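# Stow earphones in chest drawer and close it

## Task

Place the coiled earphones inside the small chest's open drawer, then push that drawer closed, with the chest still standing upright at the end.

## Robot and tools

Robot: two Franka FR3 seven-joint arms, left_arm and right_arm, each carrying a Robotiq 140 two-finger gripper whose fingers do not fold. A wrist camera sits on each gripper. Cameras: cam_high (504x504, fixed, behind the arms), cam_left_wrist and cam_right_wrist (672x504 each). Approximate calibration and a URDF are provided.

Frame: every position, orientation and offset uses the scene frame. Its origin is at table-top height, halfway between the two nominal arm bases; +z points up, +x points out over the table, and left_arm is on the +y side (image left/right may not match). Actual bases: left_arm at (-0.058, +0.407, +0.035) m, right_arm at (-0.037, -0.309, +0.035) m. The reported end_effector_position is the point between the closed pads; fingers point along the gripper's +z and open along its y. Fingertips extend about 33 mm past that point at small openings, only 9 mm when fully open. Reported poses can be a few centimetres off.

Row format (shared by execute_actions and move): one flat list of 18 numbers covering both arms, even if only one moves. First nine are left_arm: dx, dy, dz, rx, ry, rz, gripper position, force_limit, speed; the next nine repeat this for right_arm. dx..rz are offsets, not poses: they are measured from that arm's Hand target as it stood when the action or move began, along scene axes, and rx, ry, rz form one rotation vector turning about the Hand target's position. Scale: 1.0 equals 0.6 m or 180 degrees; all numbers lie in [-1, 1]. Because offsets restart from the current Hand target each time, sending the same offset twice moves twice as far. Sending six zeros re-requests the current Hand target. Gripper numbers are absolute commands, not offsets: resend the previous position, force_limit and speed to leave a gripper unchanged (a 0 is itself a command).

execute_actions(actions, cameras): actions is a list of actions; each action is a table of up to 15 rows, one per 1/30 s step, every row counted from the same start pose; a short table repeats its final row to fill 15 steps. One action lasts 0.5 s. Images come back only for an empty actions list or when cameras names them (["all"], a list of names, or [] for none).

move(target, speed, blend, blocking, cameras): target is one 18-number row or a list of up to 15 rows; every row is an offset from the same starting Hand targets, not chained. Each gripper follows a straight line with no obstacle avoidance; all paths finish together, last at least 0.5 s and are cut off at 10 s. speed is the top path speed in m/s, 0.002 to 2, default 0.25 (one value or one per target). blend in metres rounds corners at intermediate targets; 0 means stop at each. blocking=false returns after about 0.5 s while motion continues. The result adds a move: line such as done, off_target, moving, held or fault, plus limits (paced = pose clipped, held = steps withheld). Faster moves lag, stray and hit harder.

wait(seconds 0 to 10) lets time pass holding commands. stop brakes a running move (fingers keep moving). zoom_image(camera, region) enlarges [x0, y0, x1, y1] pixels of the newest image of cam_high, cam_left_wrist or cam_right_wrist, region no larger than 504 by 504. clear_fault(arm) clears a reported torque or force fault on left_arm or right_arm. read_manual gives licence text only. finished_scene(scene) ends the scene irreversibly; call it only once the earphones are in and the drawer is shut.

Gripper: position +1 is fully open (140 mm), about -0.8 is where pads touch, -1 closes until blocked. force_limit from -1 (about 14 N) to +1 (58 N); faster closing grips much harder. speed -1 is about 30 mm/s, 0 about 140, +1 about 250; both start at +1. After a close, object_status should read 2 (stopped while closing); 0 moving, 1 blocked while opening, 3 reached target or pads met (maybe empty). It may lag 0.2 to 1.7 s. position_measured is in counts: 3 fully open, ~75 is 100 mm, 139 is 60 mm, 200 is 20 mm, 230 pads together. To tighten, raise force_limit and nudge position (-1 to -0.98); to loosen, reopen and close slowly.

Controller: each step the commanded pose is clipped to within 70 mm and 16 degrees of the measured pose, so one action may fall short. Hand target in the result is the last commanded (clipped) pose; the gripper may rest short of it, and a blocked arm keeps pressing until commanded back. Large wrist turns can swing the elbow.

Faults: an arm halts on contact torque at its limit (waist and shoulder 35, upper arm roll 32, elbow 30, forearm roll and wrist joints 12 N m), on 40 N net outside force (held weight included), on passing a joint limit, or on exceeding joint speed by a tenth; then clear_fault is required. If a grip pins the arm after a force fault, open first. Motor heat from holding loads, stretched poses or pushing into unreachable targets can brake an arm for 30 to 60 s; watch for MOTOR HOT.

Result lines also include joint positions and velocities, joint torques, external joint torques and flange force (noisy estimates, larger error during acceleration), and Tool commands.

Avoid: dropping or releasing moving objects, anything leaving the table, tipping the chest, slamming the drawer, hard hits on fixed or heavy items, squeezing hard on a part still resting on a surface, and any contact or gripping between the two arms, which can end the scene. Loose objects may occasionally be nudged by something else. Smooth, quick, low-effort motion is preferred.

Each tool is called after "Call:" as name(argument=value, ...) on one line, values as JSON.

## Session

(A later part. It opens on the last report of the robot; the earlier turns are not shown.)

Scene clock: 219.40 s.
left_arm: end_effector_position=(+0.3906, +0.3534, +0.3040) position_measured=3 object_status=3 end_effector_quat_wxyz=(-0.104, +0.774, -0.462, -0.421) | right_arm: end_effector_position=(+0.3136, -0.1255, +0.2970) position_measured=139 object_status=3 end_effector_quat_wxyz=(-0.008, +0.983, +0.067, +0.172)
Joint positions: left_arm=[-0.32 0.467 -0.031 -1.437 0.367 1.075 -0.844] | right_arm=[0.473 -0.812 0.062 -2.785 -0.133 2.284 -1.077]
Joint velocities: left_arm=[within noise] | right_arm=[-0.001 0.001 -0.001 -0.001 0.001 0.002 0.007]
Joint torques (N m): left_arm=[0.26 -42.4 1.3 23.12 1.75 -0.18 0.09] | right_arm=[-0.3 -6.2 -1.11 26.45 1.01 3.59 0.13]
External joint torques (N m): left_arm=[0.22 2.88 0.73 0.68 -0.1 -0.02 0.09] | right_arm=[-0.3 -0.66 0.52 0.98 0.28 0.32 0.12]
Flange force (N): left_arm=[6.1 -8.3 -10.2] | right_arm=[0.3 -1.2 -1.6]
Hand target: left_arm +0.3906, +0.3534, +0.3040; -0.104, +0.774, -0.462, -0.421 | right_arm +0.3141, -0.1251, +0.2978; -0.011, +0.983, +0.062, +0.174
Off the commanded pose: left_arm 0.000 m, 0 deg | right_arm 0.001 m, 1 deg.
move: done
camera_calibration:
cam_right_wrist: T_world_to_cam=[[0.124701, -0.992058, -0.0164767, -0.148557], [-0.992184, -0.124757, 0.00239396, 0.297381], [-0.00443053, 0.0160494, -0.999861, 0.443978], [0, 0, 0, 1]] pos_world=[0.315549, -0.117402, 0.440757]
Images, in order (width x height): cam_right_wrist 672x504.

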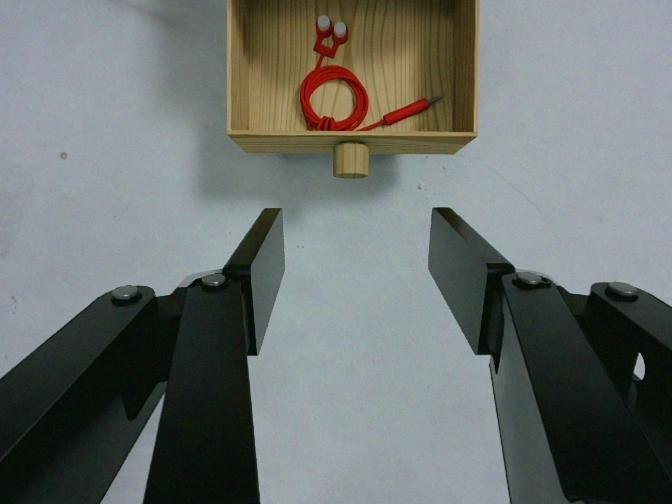

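Call:
move(target=[[0,0,0,0,0,0,1,1,1,0,0,-0.29,0,0,0,-0.08,-1,0],[0,0,0,0,0,0,1,1,1,0.1,0.0123,-0.29,0,0,0,-0.08,-1,0]], speed=[0.15,0.05], cameras=["cam_right_wrist","cam_high"])

Scene clock: 229.33 s.
left_arm: end_effector_position=(+0.3906, +0.3534, +0.3040) position_measured=3 object_status=3 end_effector_quat_wxyz=(-0.104, +0.774, -0.462, -0.421) | right_arm: end_effector_position=(+0.3735, -0.1183, +0.1240) position_measured=139 object_status=3 end_effector_quat_wxyz=(-0.010, +0.983, +0.060, +0.173)
Joint positions: left_arm=[-0.32 0.467 -0.031 -1.437 0.367 1.075 -0.844] | right_arm=[0.172 -0.229 0.244 -2.855 -0.312 2.955 -0.941]
Joint torques (N m): left_arm=[0.24 -42.39 1.27 23.12 1.74 -0.17 0.09] | right_arm=[-0.01 -16.75 -1.32 20.29 0.45 3.49 -0.23]
External joint torques (N m): left_arm=[0.25 3.05 0.74 0.6 -0.11 -0.02 0.09] | right_arm=[-0.03 0.9 0.22 1.53 -0.35 0.26 -0.24]
Flange force (N): left_arm=[6.3 -8.4 -10.2] | right_arm=[5.3 -2.7 7.6]
Hand target: left_arm +0.3906, +0.3534, +0.3040; -0.104, +0.774, -0.462, -0.421 | right_arm +0.3741, -0.1177, +0.1238; -0.011, +0.983, +0.062, +0.174
Off the commanded pose: left_arm 0.000 m, 0 deg | right_arm 0.001 m, 0 deg.
move: done
camera_calibration:
cam_right_wrist: T_world_to_cam=[[0.112454, -0.993402, -0.0224893, -0.146541], [-0.993654, -0.112484, 0.0000704479, 0.360335], [-0.00259966, 0.0223386, -0.999747, 0.271137], [0, 0, 0, 1]] pos_world=[0.375232, -0.111099, 0.267748]
Images, in order (width x height): cam_high 504x504, cam_right_wrist 672x504.

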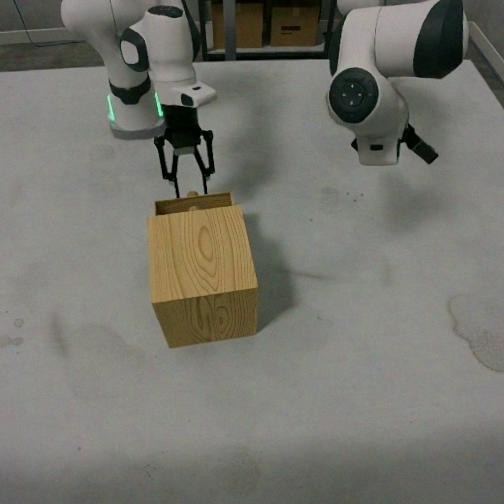

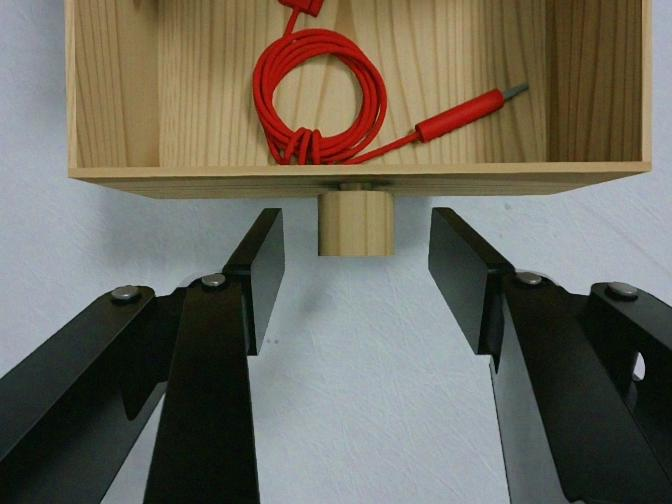

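Call:
move(target=[0,0,0,0,0,0,1,1,1,0.1,0.0123,0,0,0,0,-0.08,-1,0], speed=0.04, cameras=["cam_right_wrist","cam_high"])

Scene clock: 234.77 s.
left_arm: end_effector_position=(+0.3906, +0.3534, +0.3040) position_measured=3 object_status=3 end_effector_quat_wxyz=(-0.104, +0.774, -0.462, -0.421) | right_arm: end_effector_position=(+0.4344, -0.1089, +0.1252) position_measured=139 object_status=3 end_effector_quat_wxyz=(-0.012, +0.983, +0.061, +0.176)
Joint positions: left_arm=[-0.32 0.467 -0.031 -1.437 0.367 1.075 -0.844] | right_arm=[0.115 -0.066 0.242 -2.675 -0.378 2.94 -0.941]
Joint velocities: left_arm=[within noise] | right_arm=[0 0.002 0 0.003 -0.002 -0.003 0]
Joint torques (N m): left_arm=[0.27 -42.38 1.22 23.15 1.74 -0.17 0.11] | right_arm=[-0.27 -23.04 -0.87 20.24 0.39 3.22 -0.18]
External joint torques (N m): left_arm=[0.27 2.72 0.7 0.78 -0.1 -0.03 0.11] | right_arm=[-0.29 0.42 -0.38 1.2 -0.42 -0.01 -0.19]
Flange force (N): left_arm=[5.9 -8.2 -10.3] | right_arm=[3.8 -1.3 5.0]
Hand target: left_arm +0.3906, +0.3534, +0.3040; -0.104, +0.774, -0.462, -0.421 | right_arm +0.4341, -0.1103, +0.1238; -0.011, +0.983, +0.062, +0.174
Off the commanded pose: left_arm 0.000 m, 0 deg | right_arm 0.002 m, 0 deg.
move: done
camera_calibration:
cam_right_wrist: T_world_to_cam=[[0.114609, -0.993065, -0.0261886, -0.144458], [-0.993408, -0.114509, -0.00529653, 0.422267], [0.00226099, 0.0266229, -0.999643, 0.270581], [0, 0, 0, 1]] pos_world=[0.435428, -0.102306, 0.268938]
Images, in order (width x height): cam_high 504x504, cam_right_wrist 672x504.

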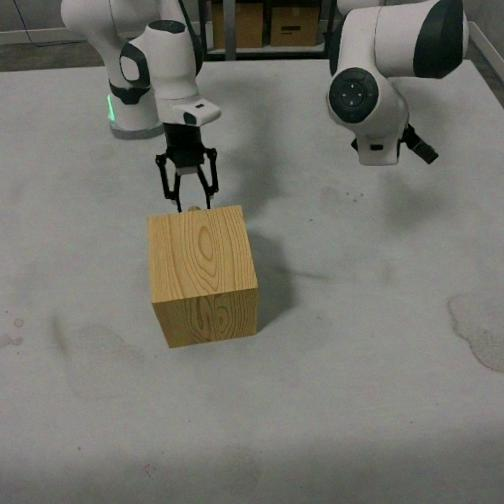

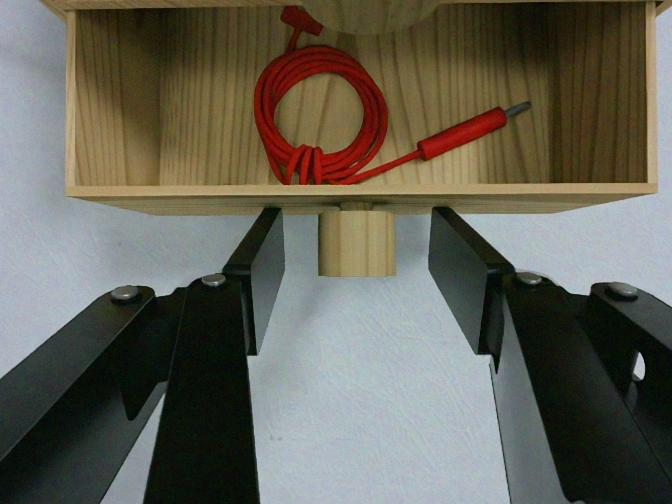

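Call:
move(target=[0,0,0,0,0,0,1,1,1,0.075,0.0092,0,0,0,0,-0.08,-1,0], speed=0.04, cameras=["cam_right_wrist","cam_high"])

Scene clock: 240.67 s.
left_arm: end_effector_position=(+0.3906, +0.3534, +0.3040) position_measured=3 object_status=3 end_effector_quat_wxyz=(-0.104, +0.774, -0.462, -0.421) | right_arm: end_effector_position=(+0.4794, -0.1031, +0.1254) position_measured=139 object_status=3 end_effector_quat_wxyz=(-0.013, +0.983, +0.058, +0.176)
Joint positions: left_arm=[-0.32 0.467 -0.031 -1.437 0.367 1.075 -0.844] | right_arm=[0.103 0.046 0.228 -2.535 -0.398 2.908 -0.952]
Joint velocities: left_arm=[within noise] | right_arm=[0.001 0.002 0.002 0.002 0 -0.003 -0.006]
Joint torques (N m): left_arm=[0.25 -42.37 1.28 23.13 1.75 -0.17 0.13] | right_arm=[-0.18 -27.13 -0.17 20.75 0.46 3.26 -0.51]
External joint torques (N m): left_arm=[0.11 2.92 0.64 0.68 -0.11 -0.01 0.13] | right_arm=[-0.16 0.74 -0.51 1.24 -0.34 0.03 -0.52]
Flange force (N): left_arm=[6.2 -8.3 -10.4] | right_arm=[5.0 -0.3 4.3]
Hand target: left_arm +0.3906, +0.3534, +0.3040; -0.104, +0.774, -0.462, -0.421 | right_arm +0.4791, -0.1048, +0.1238; -0.011, +0.983, +0.062, +0.174
Off the commanded pose: left_arm 0.000 m, 0 deg | right_arm 0.002 m, 1 deg.
move: done
camera_calibration:
cam_right_wrist: T_world_to_cam=[[0.109533, -0.993583, -0.0282067, -0.141214], [-0.99398, -0.109416, -0.0056793, 0.468466], [0.00255659, 0.028659, -0.999586, 0.27057], [0, 0, 0, 1]] pos_world=[0.480422, -0.0968042, 0.269135]
Images, in order (width x height): cam_high 504x504, cam_right_wrist 672x504.

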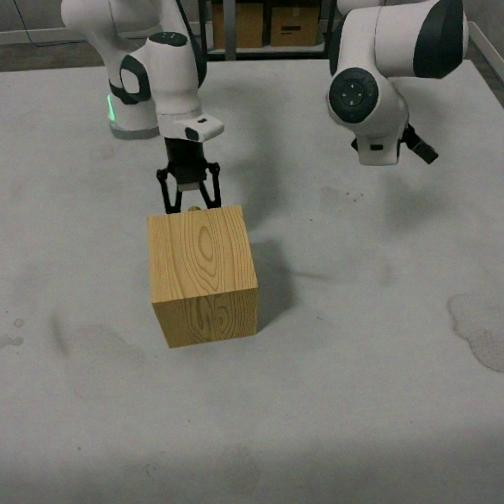

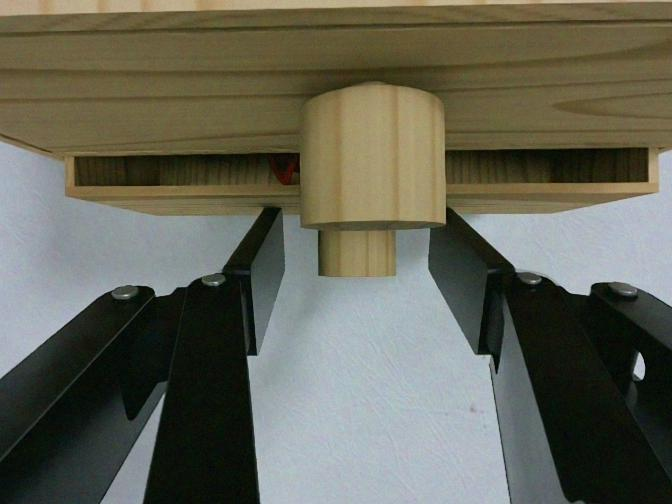

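Call:
move(target=[0,0,0,0,0,0,1,1,1,0.0165,0.002,0,0,0,0,-0.08,-1,0], speed=0.03, cameras=["cam_right_wrist"])

Scene clock: 252.43 s.
left_arm: end_effector_position=(+0.3906, +0.3534, +0.3040) position_measured=3 object_status=3 end_effector_quat_wxyz=(-0.104, +0.774, -0.462, -0.421) | right_arm: end_effector_position=(+0.4892, -0.1019, +0.1254) position_measured=139 object_status=3 end_effector_quat_wxyz=(-0.013, +0.983, +0.058, +0.176)
Joint positions: left_arm=[-0.32 0.467 -0.031 -1.437 0.367 1.075 -0.844] | right_arm=[0.101 0.07 0.225 -2.504 -0.399 2.899 -0.958]
Joint velocities: left_arm=[within noise] | right_arm=[0.001 0.001 -0.002 0.002 0.001 -0.003 -0.002]
Joint torques (N m): left_arm=[0.24 -42.35 1.28 23.14 1.74 -0.18 0.08] | right_arm=[-0.34 -27.4 0.07 21.37 0.5 3.1 -0.42]
External joint torques (N m): left_arm=[0.22 2.96 0.72 0.64 -0.12 -0.03 0.08] | right_arm=[-0.32 1.29 -0.46 1.82 -0.31 -0.13 -0.43]
Flange force (N): left_arm=[6.2 -8.3 -10.2] | right_arm=[7.6 -1.5 6.5]
Hand target: left_arm +0.3906, +0.3534, +0.3040; -0.104, +0.774, -0.462, -0.421 | right_arm +0.4890, -0.1036, +0.1238; -0.011, +0.983, +0.062, +0.174
Off the commanded pose: left_arm 0.000 m, 0 deg | right_arm 0.002 m, 1 deg.
move: done
camera_calibration:
cam_right_wrist: T_world_to_cam=[[0.110015, -0.99354, -0.027837, -0.141327], [-0.993927, -0.109908, -0.00534153, 0.478186], [0.0022475, 0.0282556, -0.999598, 0.270625], [0, 0, 0, 1]] pos_world=[0.490223, -0.0955041, 0.269136]
Images, in order (width x height): cam_right_wrist 672x504.

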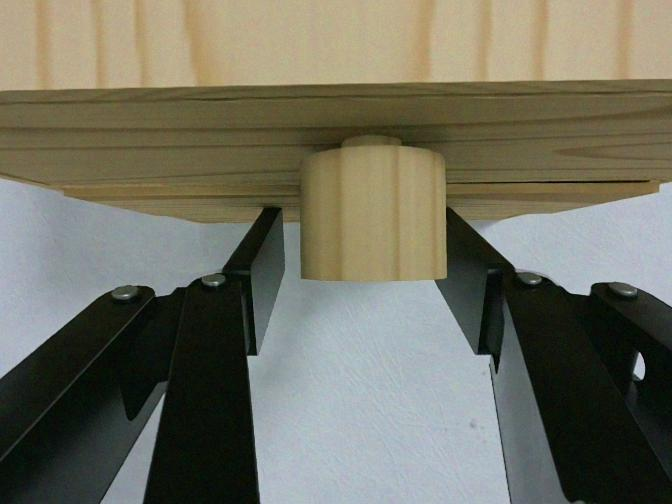

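Call:
move(target=[0,0,0,0,0,0,1,1,1,0.006,0.0007,0,0,0,0,-0.08,-1,0], speed=0.02, cameras=["cam_right_wrist"])

Call:
zoom_image(camera="cam_right_wrist", region=[40, 60, 300, 260])

Scene clock: 257.53 s.
left_arm: end_effector_position=(+0.3906, +0.3534, +0.3040) position_measured=3 object_status=3 end_effector_quat_wxyz=(-0.104, +0.774, -0.462, -0.421) | right_arm: end_effector_position=(+0.4926, -0.1015, +0.1252) position_measured=139 object_status=3 end_effector_quat_wxyz=(-0.013, +0.983, +0.059, +0.175)
Joint positions: left_arm=[-0.32 0.467 -0.031 -1.437 0.367 1.075 -0.844] | right_arm=[0.101 0.078 0.224 -2.492 -0.399 2.896 -0.962]
Joint velocities: left_arm=[within noise] | right_arm=[0 0.001 -0.001 0.002 0 -0.003 -0.004]
Joint torques (N m): left_arm=[0.25 -42.37 1.25 23.13 1.73 -0.17 0.12] | right_arm=[-0.31 -28.11 0.08 22.18 0.5 3.13 -0.46]
External joint torques (N m): left_arm=[0.17 2.91 0.65 0.66 -0.12 -0.02 0.12] | right_arm=[-0.31 1.23 -0.54 2.35 -0.3 -0.14 -0.47]
Flange force (N): left_arm=[6.2 -8.3 -10.3] | right_arm=[9.2 -2.0 6.8]
Hand target: left_arm +0.3906, +0.3534, +0.3040; -0.104, +0.774, -0.462, -0.421 | right_arm +0.4926, -0.1032, +0.1238; -0.011, +0.983, +0.062, +0.174
Off the commanded pose: left_arm 0.000 m, 0 deg | right_arm 0.002 m, 0 deg.
move: done
camera_calibration:
cam_right_wrist: T_world_to_cam=[[0.110701, -0.993479, -0.027278, -0.141801], [-0.993852, -0.110608, -0.00488356, 0.481483], [0.00183455, 0.0276509, -0.999616, 0.270658], [0, 0, 0, 1]] pos_world=[0.493724, -0.095104, 0.269037]
Images, in order (width x height): cam_right_wrist 672x504.

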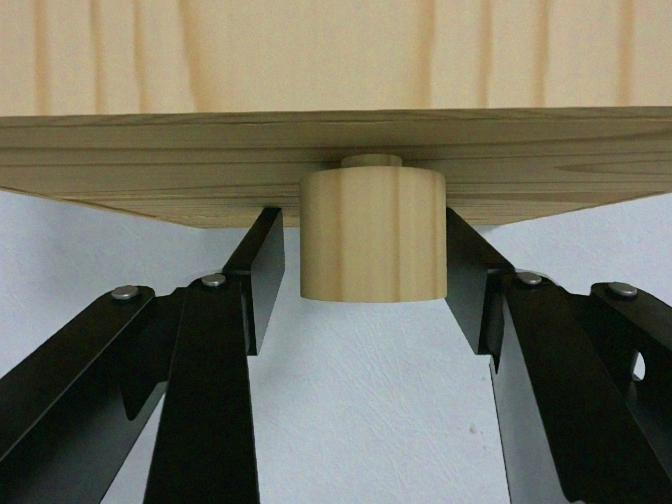

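Scaled by 1.938 from the camera's 672x504 image, which has a finer 960x720 frame.

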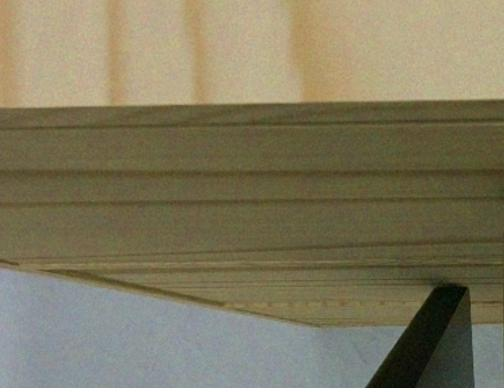

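Call:
move(target=[0,0,0,0,0,0,1,1,1,0.006,0.0007,0,0,0,0,-0.08,-1,0], speed=0.02, cameras=["cam_right_wrist","cam_high"])

Call:
zoom_image(camera="cam_right_wrist", region=[40, 60, 300, 260])

Scene clock: 262.97 s.
left_arm: end_effector_position=(+0.3906, +0.3534, +0.3040) position_measured=3 object_status=3 end_effector_quat_wxyz=(-0.104, +0.774, -0.462, -0.421) | right_arm: end_effector_position=(+0.4934, -0.1017, +0.1237) position_measured=139 object_status=3 end_effector_quat_wxyz=(-0.011, +0.983, +0.061, +0.173)
Joint positions: left_arm=[-0.32 0.467 -0.031 -1.437 0.367 1.075 -0.844] | right_arm=[0.101 0.085 0.225 -2.484 -0.399 2.888 -0.966]
Joint velocities: left_arm=[within noise] | right_arm=[-0.002 0 -0.001 0.003 -0.001 -0.004 -0.003]
Joint torques (N m): left_arm=[0.22 -42.35 1.27 23.15 1.75 -0.18 0.1] | right_arm=[-1.48 -27.22 -0.39 22.93 0.61 3.98 -0.13]
External joint torques (N m): left_arm=[0.27 2.72 0.78 0.81 -0.09 -0.02 0.1] | right_arm=[-1.54 2.17 -1.13 3.26 -0.18 0.75 -0.14]
Flange force (N): left_arm=[5.9 -8.4 -10.5] | right_arm=[11.7 -1.7 13.1]
Hand target: left_arm +0.3906, +0.3534, +0.3040; -0.104, +0.774, -0.462, -0.421 | right_arm +0.4962, -0.1028, +0.1238; -0.011, +0.983, +0.062, +0.174
Off the commanded pose: left_arm 0.000 m, 0 deg | right_arm 0.003 m, 0 deg.
move: done
camera_calibration:
cam_right_wrist: T_world_to_cam=[[0.113932, -0.993221, -0.0230581, -0.144128], [-0.993483, -0.113978, 0.000704297, 0.481147], [-0.00332764, 0.0228276, -0.999734, 0.271182], [0, 0, 0, 1]] pos_world=[0.495335, -0.0945008, 0.267448]
Images, in order (width x height): cam_high 504x504, cam_right_wrist 672x504.

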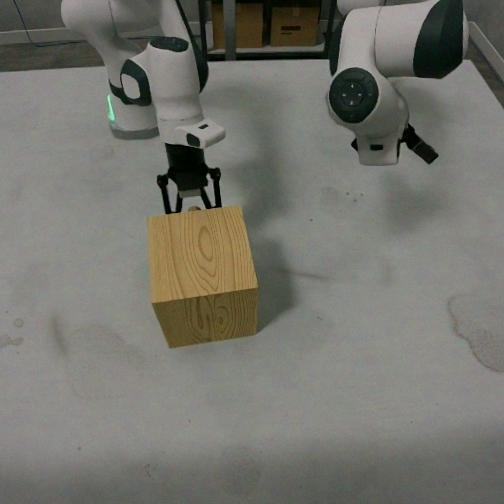

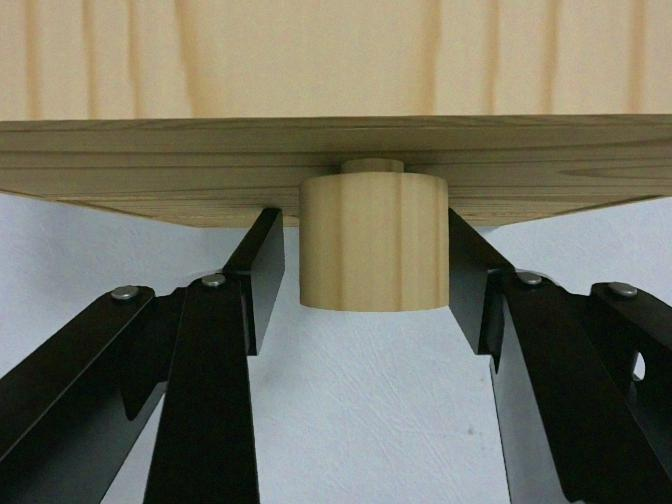

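Scaled by 1.938 from the camera's 672x504 image, which has a finer 960x720 frame.

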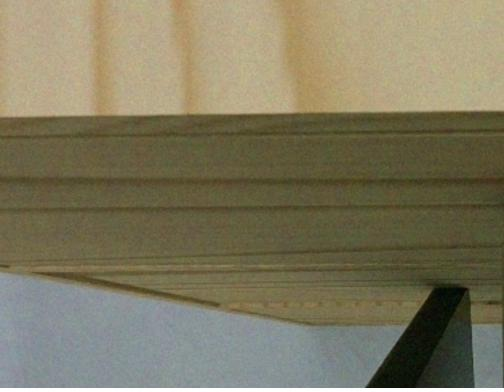

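Call:
move(target=[0,0,0,0,0,0,1,1,1,0.006,0.0007,0,0,0,0,-0.08,-1,0], speed=0.02)

Call:
move(target=[[0,0,0,0,0,0,1,1,1,-0.09,-0.011,0,0,0,0,-0.08,-1,0],[0,0,0,0,0,0,1,1,1,-0.16,-0.019,0,0,0,0,-0.08,-1,0]], speed=0.1, blend=[0.02,0], cameras=["cam_right_wrist","cam_high"])

Call:
zoom_image(camera="cam_right_wrist", region=[150, 0, 550, 260])

Call:
zoom_image(camera="cam_high", region=[130, 180, 270, 320])

Scene clock: 271.23 s.
left_arm: end_effector_position=(+0.3906, +0.3534, +0.3040) position_measured=3 object_status=3 end_effector_quat_wxyz=(-0.104, +0.774, -0.462, -0.421) | right_arm: end_effector_position=(+0.4938, -0.1016, +0.1220) position_measured=139 object_status=3 end_effector_quat_wxyz=(-0.009, +0.984, +0.062, +0.169)
Joint positions: left_arm=[-0.32 0.467 -0.031 -1.437 0.367 1.075 -0.844] | right_arm=[0.101 0.092 0.226 -2.476 -0.399 2.878 -0.968]
Joint velocities: left_arm=[within noise] | right_arm=[0.001 0.001 0.001 0.001 0.001 -0.004 -0.002]
Joint torques (N m): left_arm=[0.2 -42.38 1.27 23.1 1.76 -0.17 0.08] | right_arm=[-2.34 -26.95 -1.1 25.78 0.6 4.89 -0.3]
External joint torques (N m): left_arm=[0.24 2.67 0.77 0.77 -0.08 -0.02 0.08] | right_arm=[-2.37 2.62 -1.87 6.13 -0.19 1.67 -0.31]
Flange force (N): left_arm=[5.8 -8.1 -10.2] | right_arm=[19.9 -2.4 19.4]
Hand target: left_arm +0.3906, +0.3534, +0.3040; -0.104, +0.774, -0.462, -0.421 | right_arm +0.4998, -0.1023, +0.1238; -0.011, +0.983, +0.062, +0.174
Off the commanded pose: left_arm 0.000 m, 0 deg | right_arm 0.006 m, 1 deg.
move: off_target (right_arm)

Scene clock: 272.77 s.
left_arm: end_effector_position=(+0.3906, +0.3534, +0.3040) position_measured=3 object_status=3 end_effector_quat_wxyz=(-0.104, +0.774, -0.462, -0.421) | right_arm: end_effector_position=(+0.4035, -0.1150, +0.1227) position_measured=139 object_status=3 end_effector_quat_wxyz=(-0.009, +0.983, +0.065, +0.172)
Joint positions: left_arm=[-0.32 0.467 -0.031 -1.437 0.367 1.075 -0.844] | right_arm=[0.131 -0.14 0.249 -2.764 -0.354 2.947 -0.947]
Joint velocities: left_arm=[within noise] | right_arm=[0 -0.002 0.001 -0.001 0.002 0.003 0.001]
Joint torques (N m): left_arm=[0.24 -42.4 1.29 23.15 1.74 -0.17 0.09] | right_arm=[0.74 -20.92 -0.8 19.41 1.19 3.53 0.06]
External joint torques (N m): left_arm=[0.05 2.94 0.62 0.69 -0.13 -0.01 0.09] | right_arm=[0.73 -0.24 0.25 0.57 0.39 0.31 0.05]
Flange force (N): left_arm=[6.4 -8.2 -10.5] | right_arm=[1.1 -0.2 -3.6]
Hand target: left_arm +0.3906, +0.3534, +0.3040; -0.104, +0.774, -0.462, -0.421 | right_arm +0.4038, -0.1137, +0.1238; -0.011, +0.983, +0.062, +0.174
Off the commanded pose: left_arm 0.000 m, 0 deg | right_arm 0.002 m, 0 deg.
move: done
camera_calibration:
cam_right_wrist: T_world_to_cam=[[0.121698, -0.992415, -0.0174022, -0.150895], [-0.992557, -0.121759, 0.00247397, 0.388741], [-0.00457407, 0.0169716, -0.999846, 0.269985], [0, 0, 0, 1]] pos_world=[0.405446, -0.107, 0.266356]
Images, in order (width x height): cam_high 504x504, cam_right_wrist 672x504.

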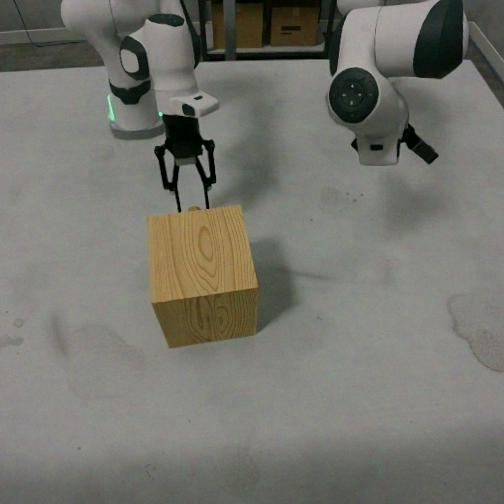

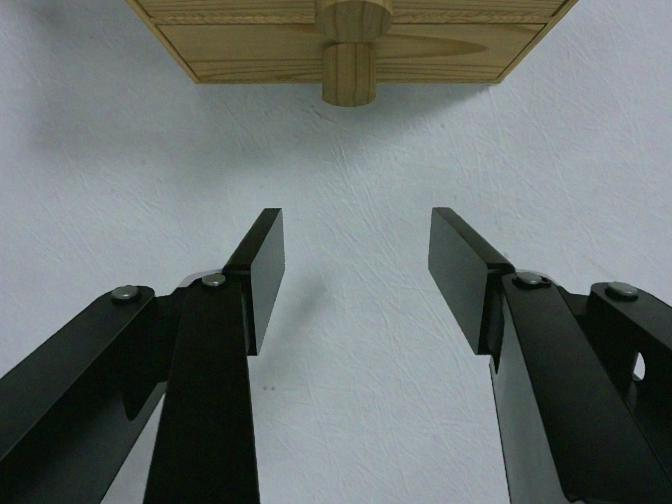

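Scaled by 1.260 from the camera's 672x504 image, which has a finer 960x720 frame.

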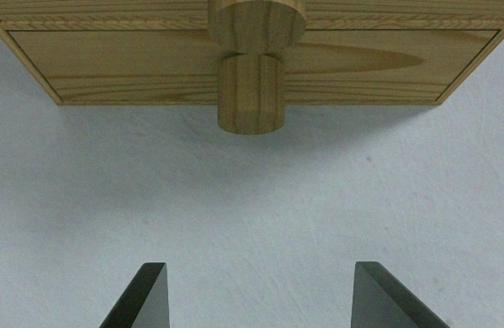

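Scaled by 3.600 from the camera's 504x504 image, which has a finer 720x720 frame.

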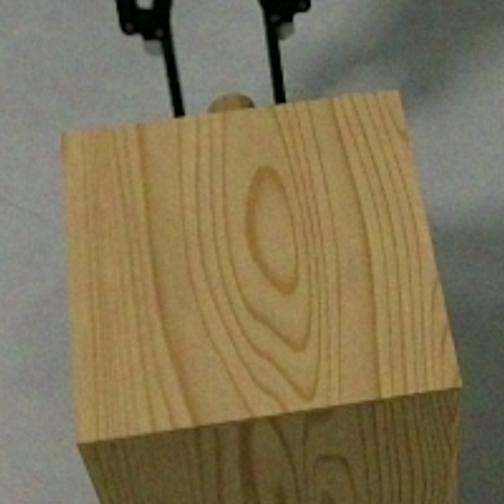

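Call:
finished_scene(scene=2)

The scene is finished: the task was done.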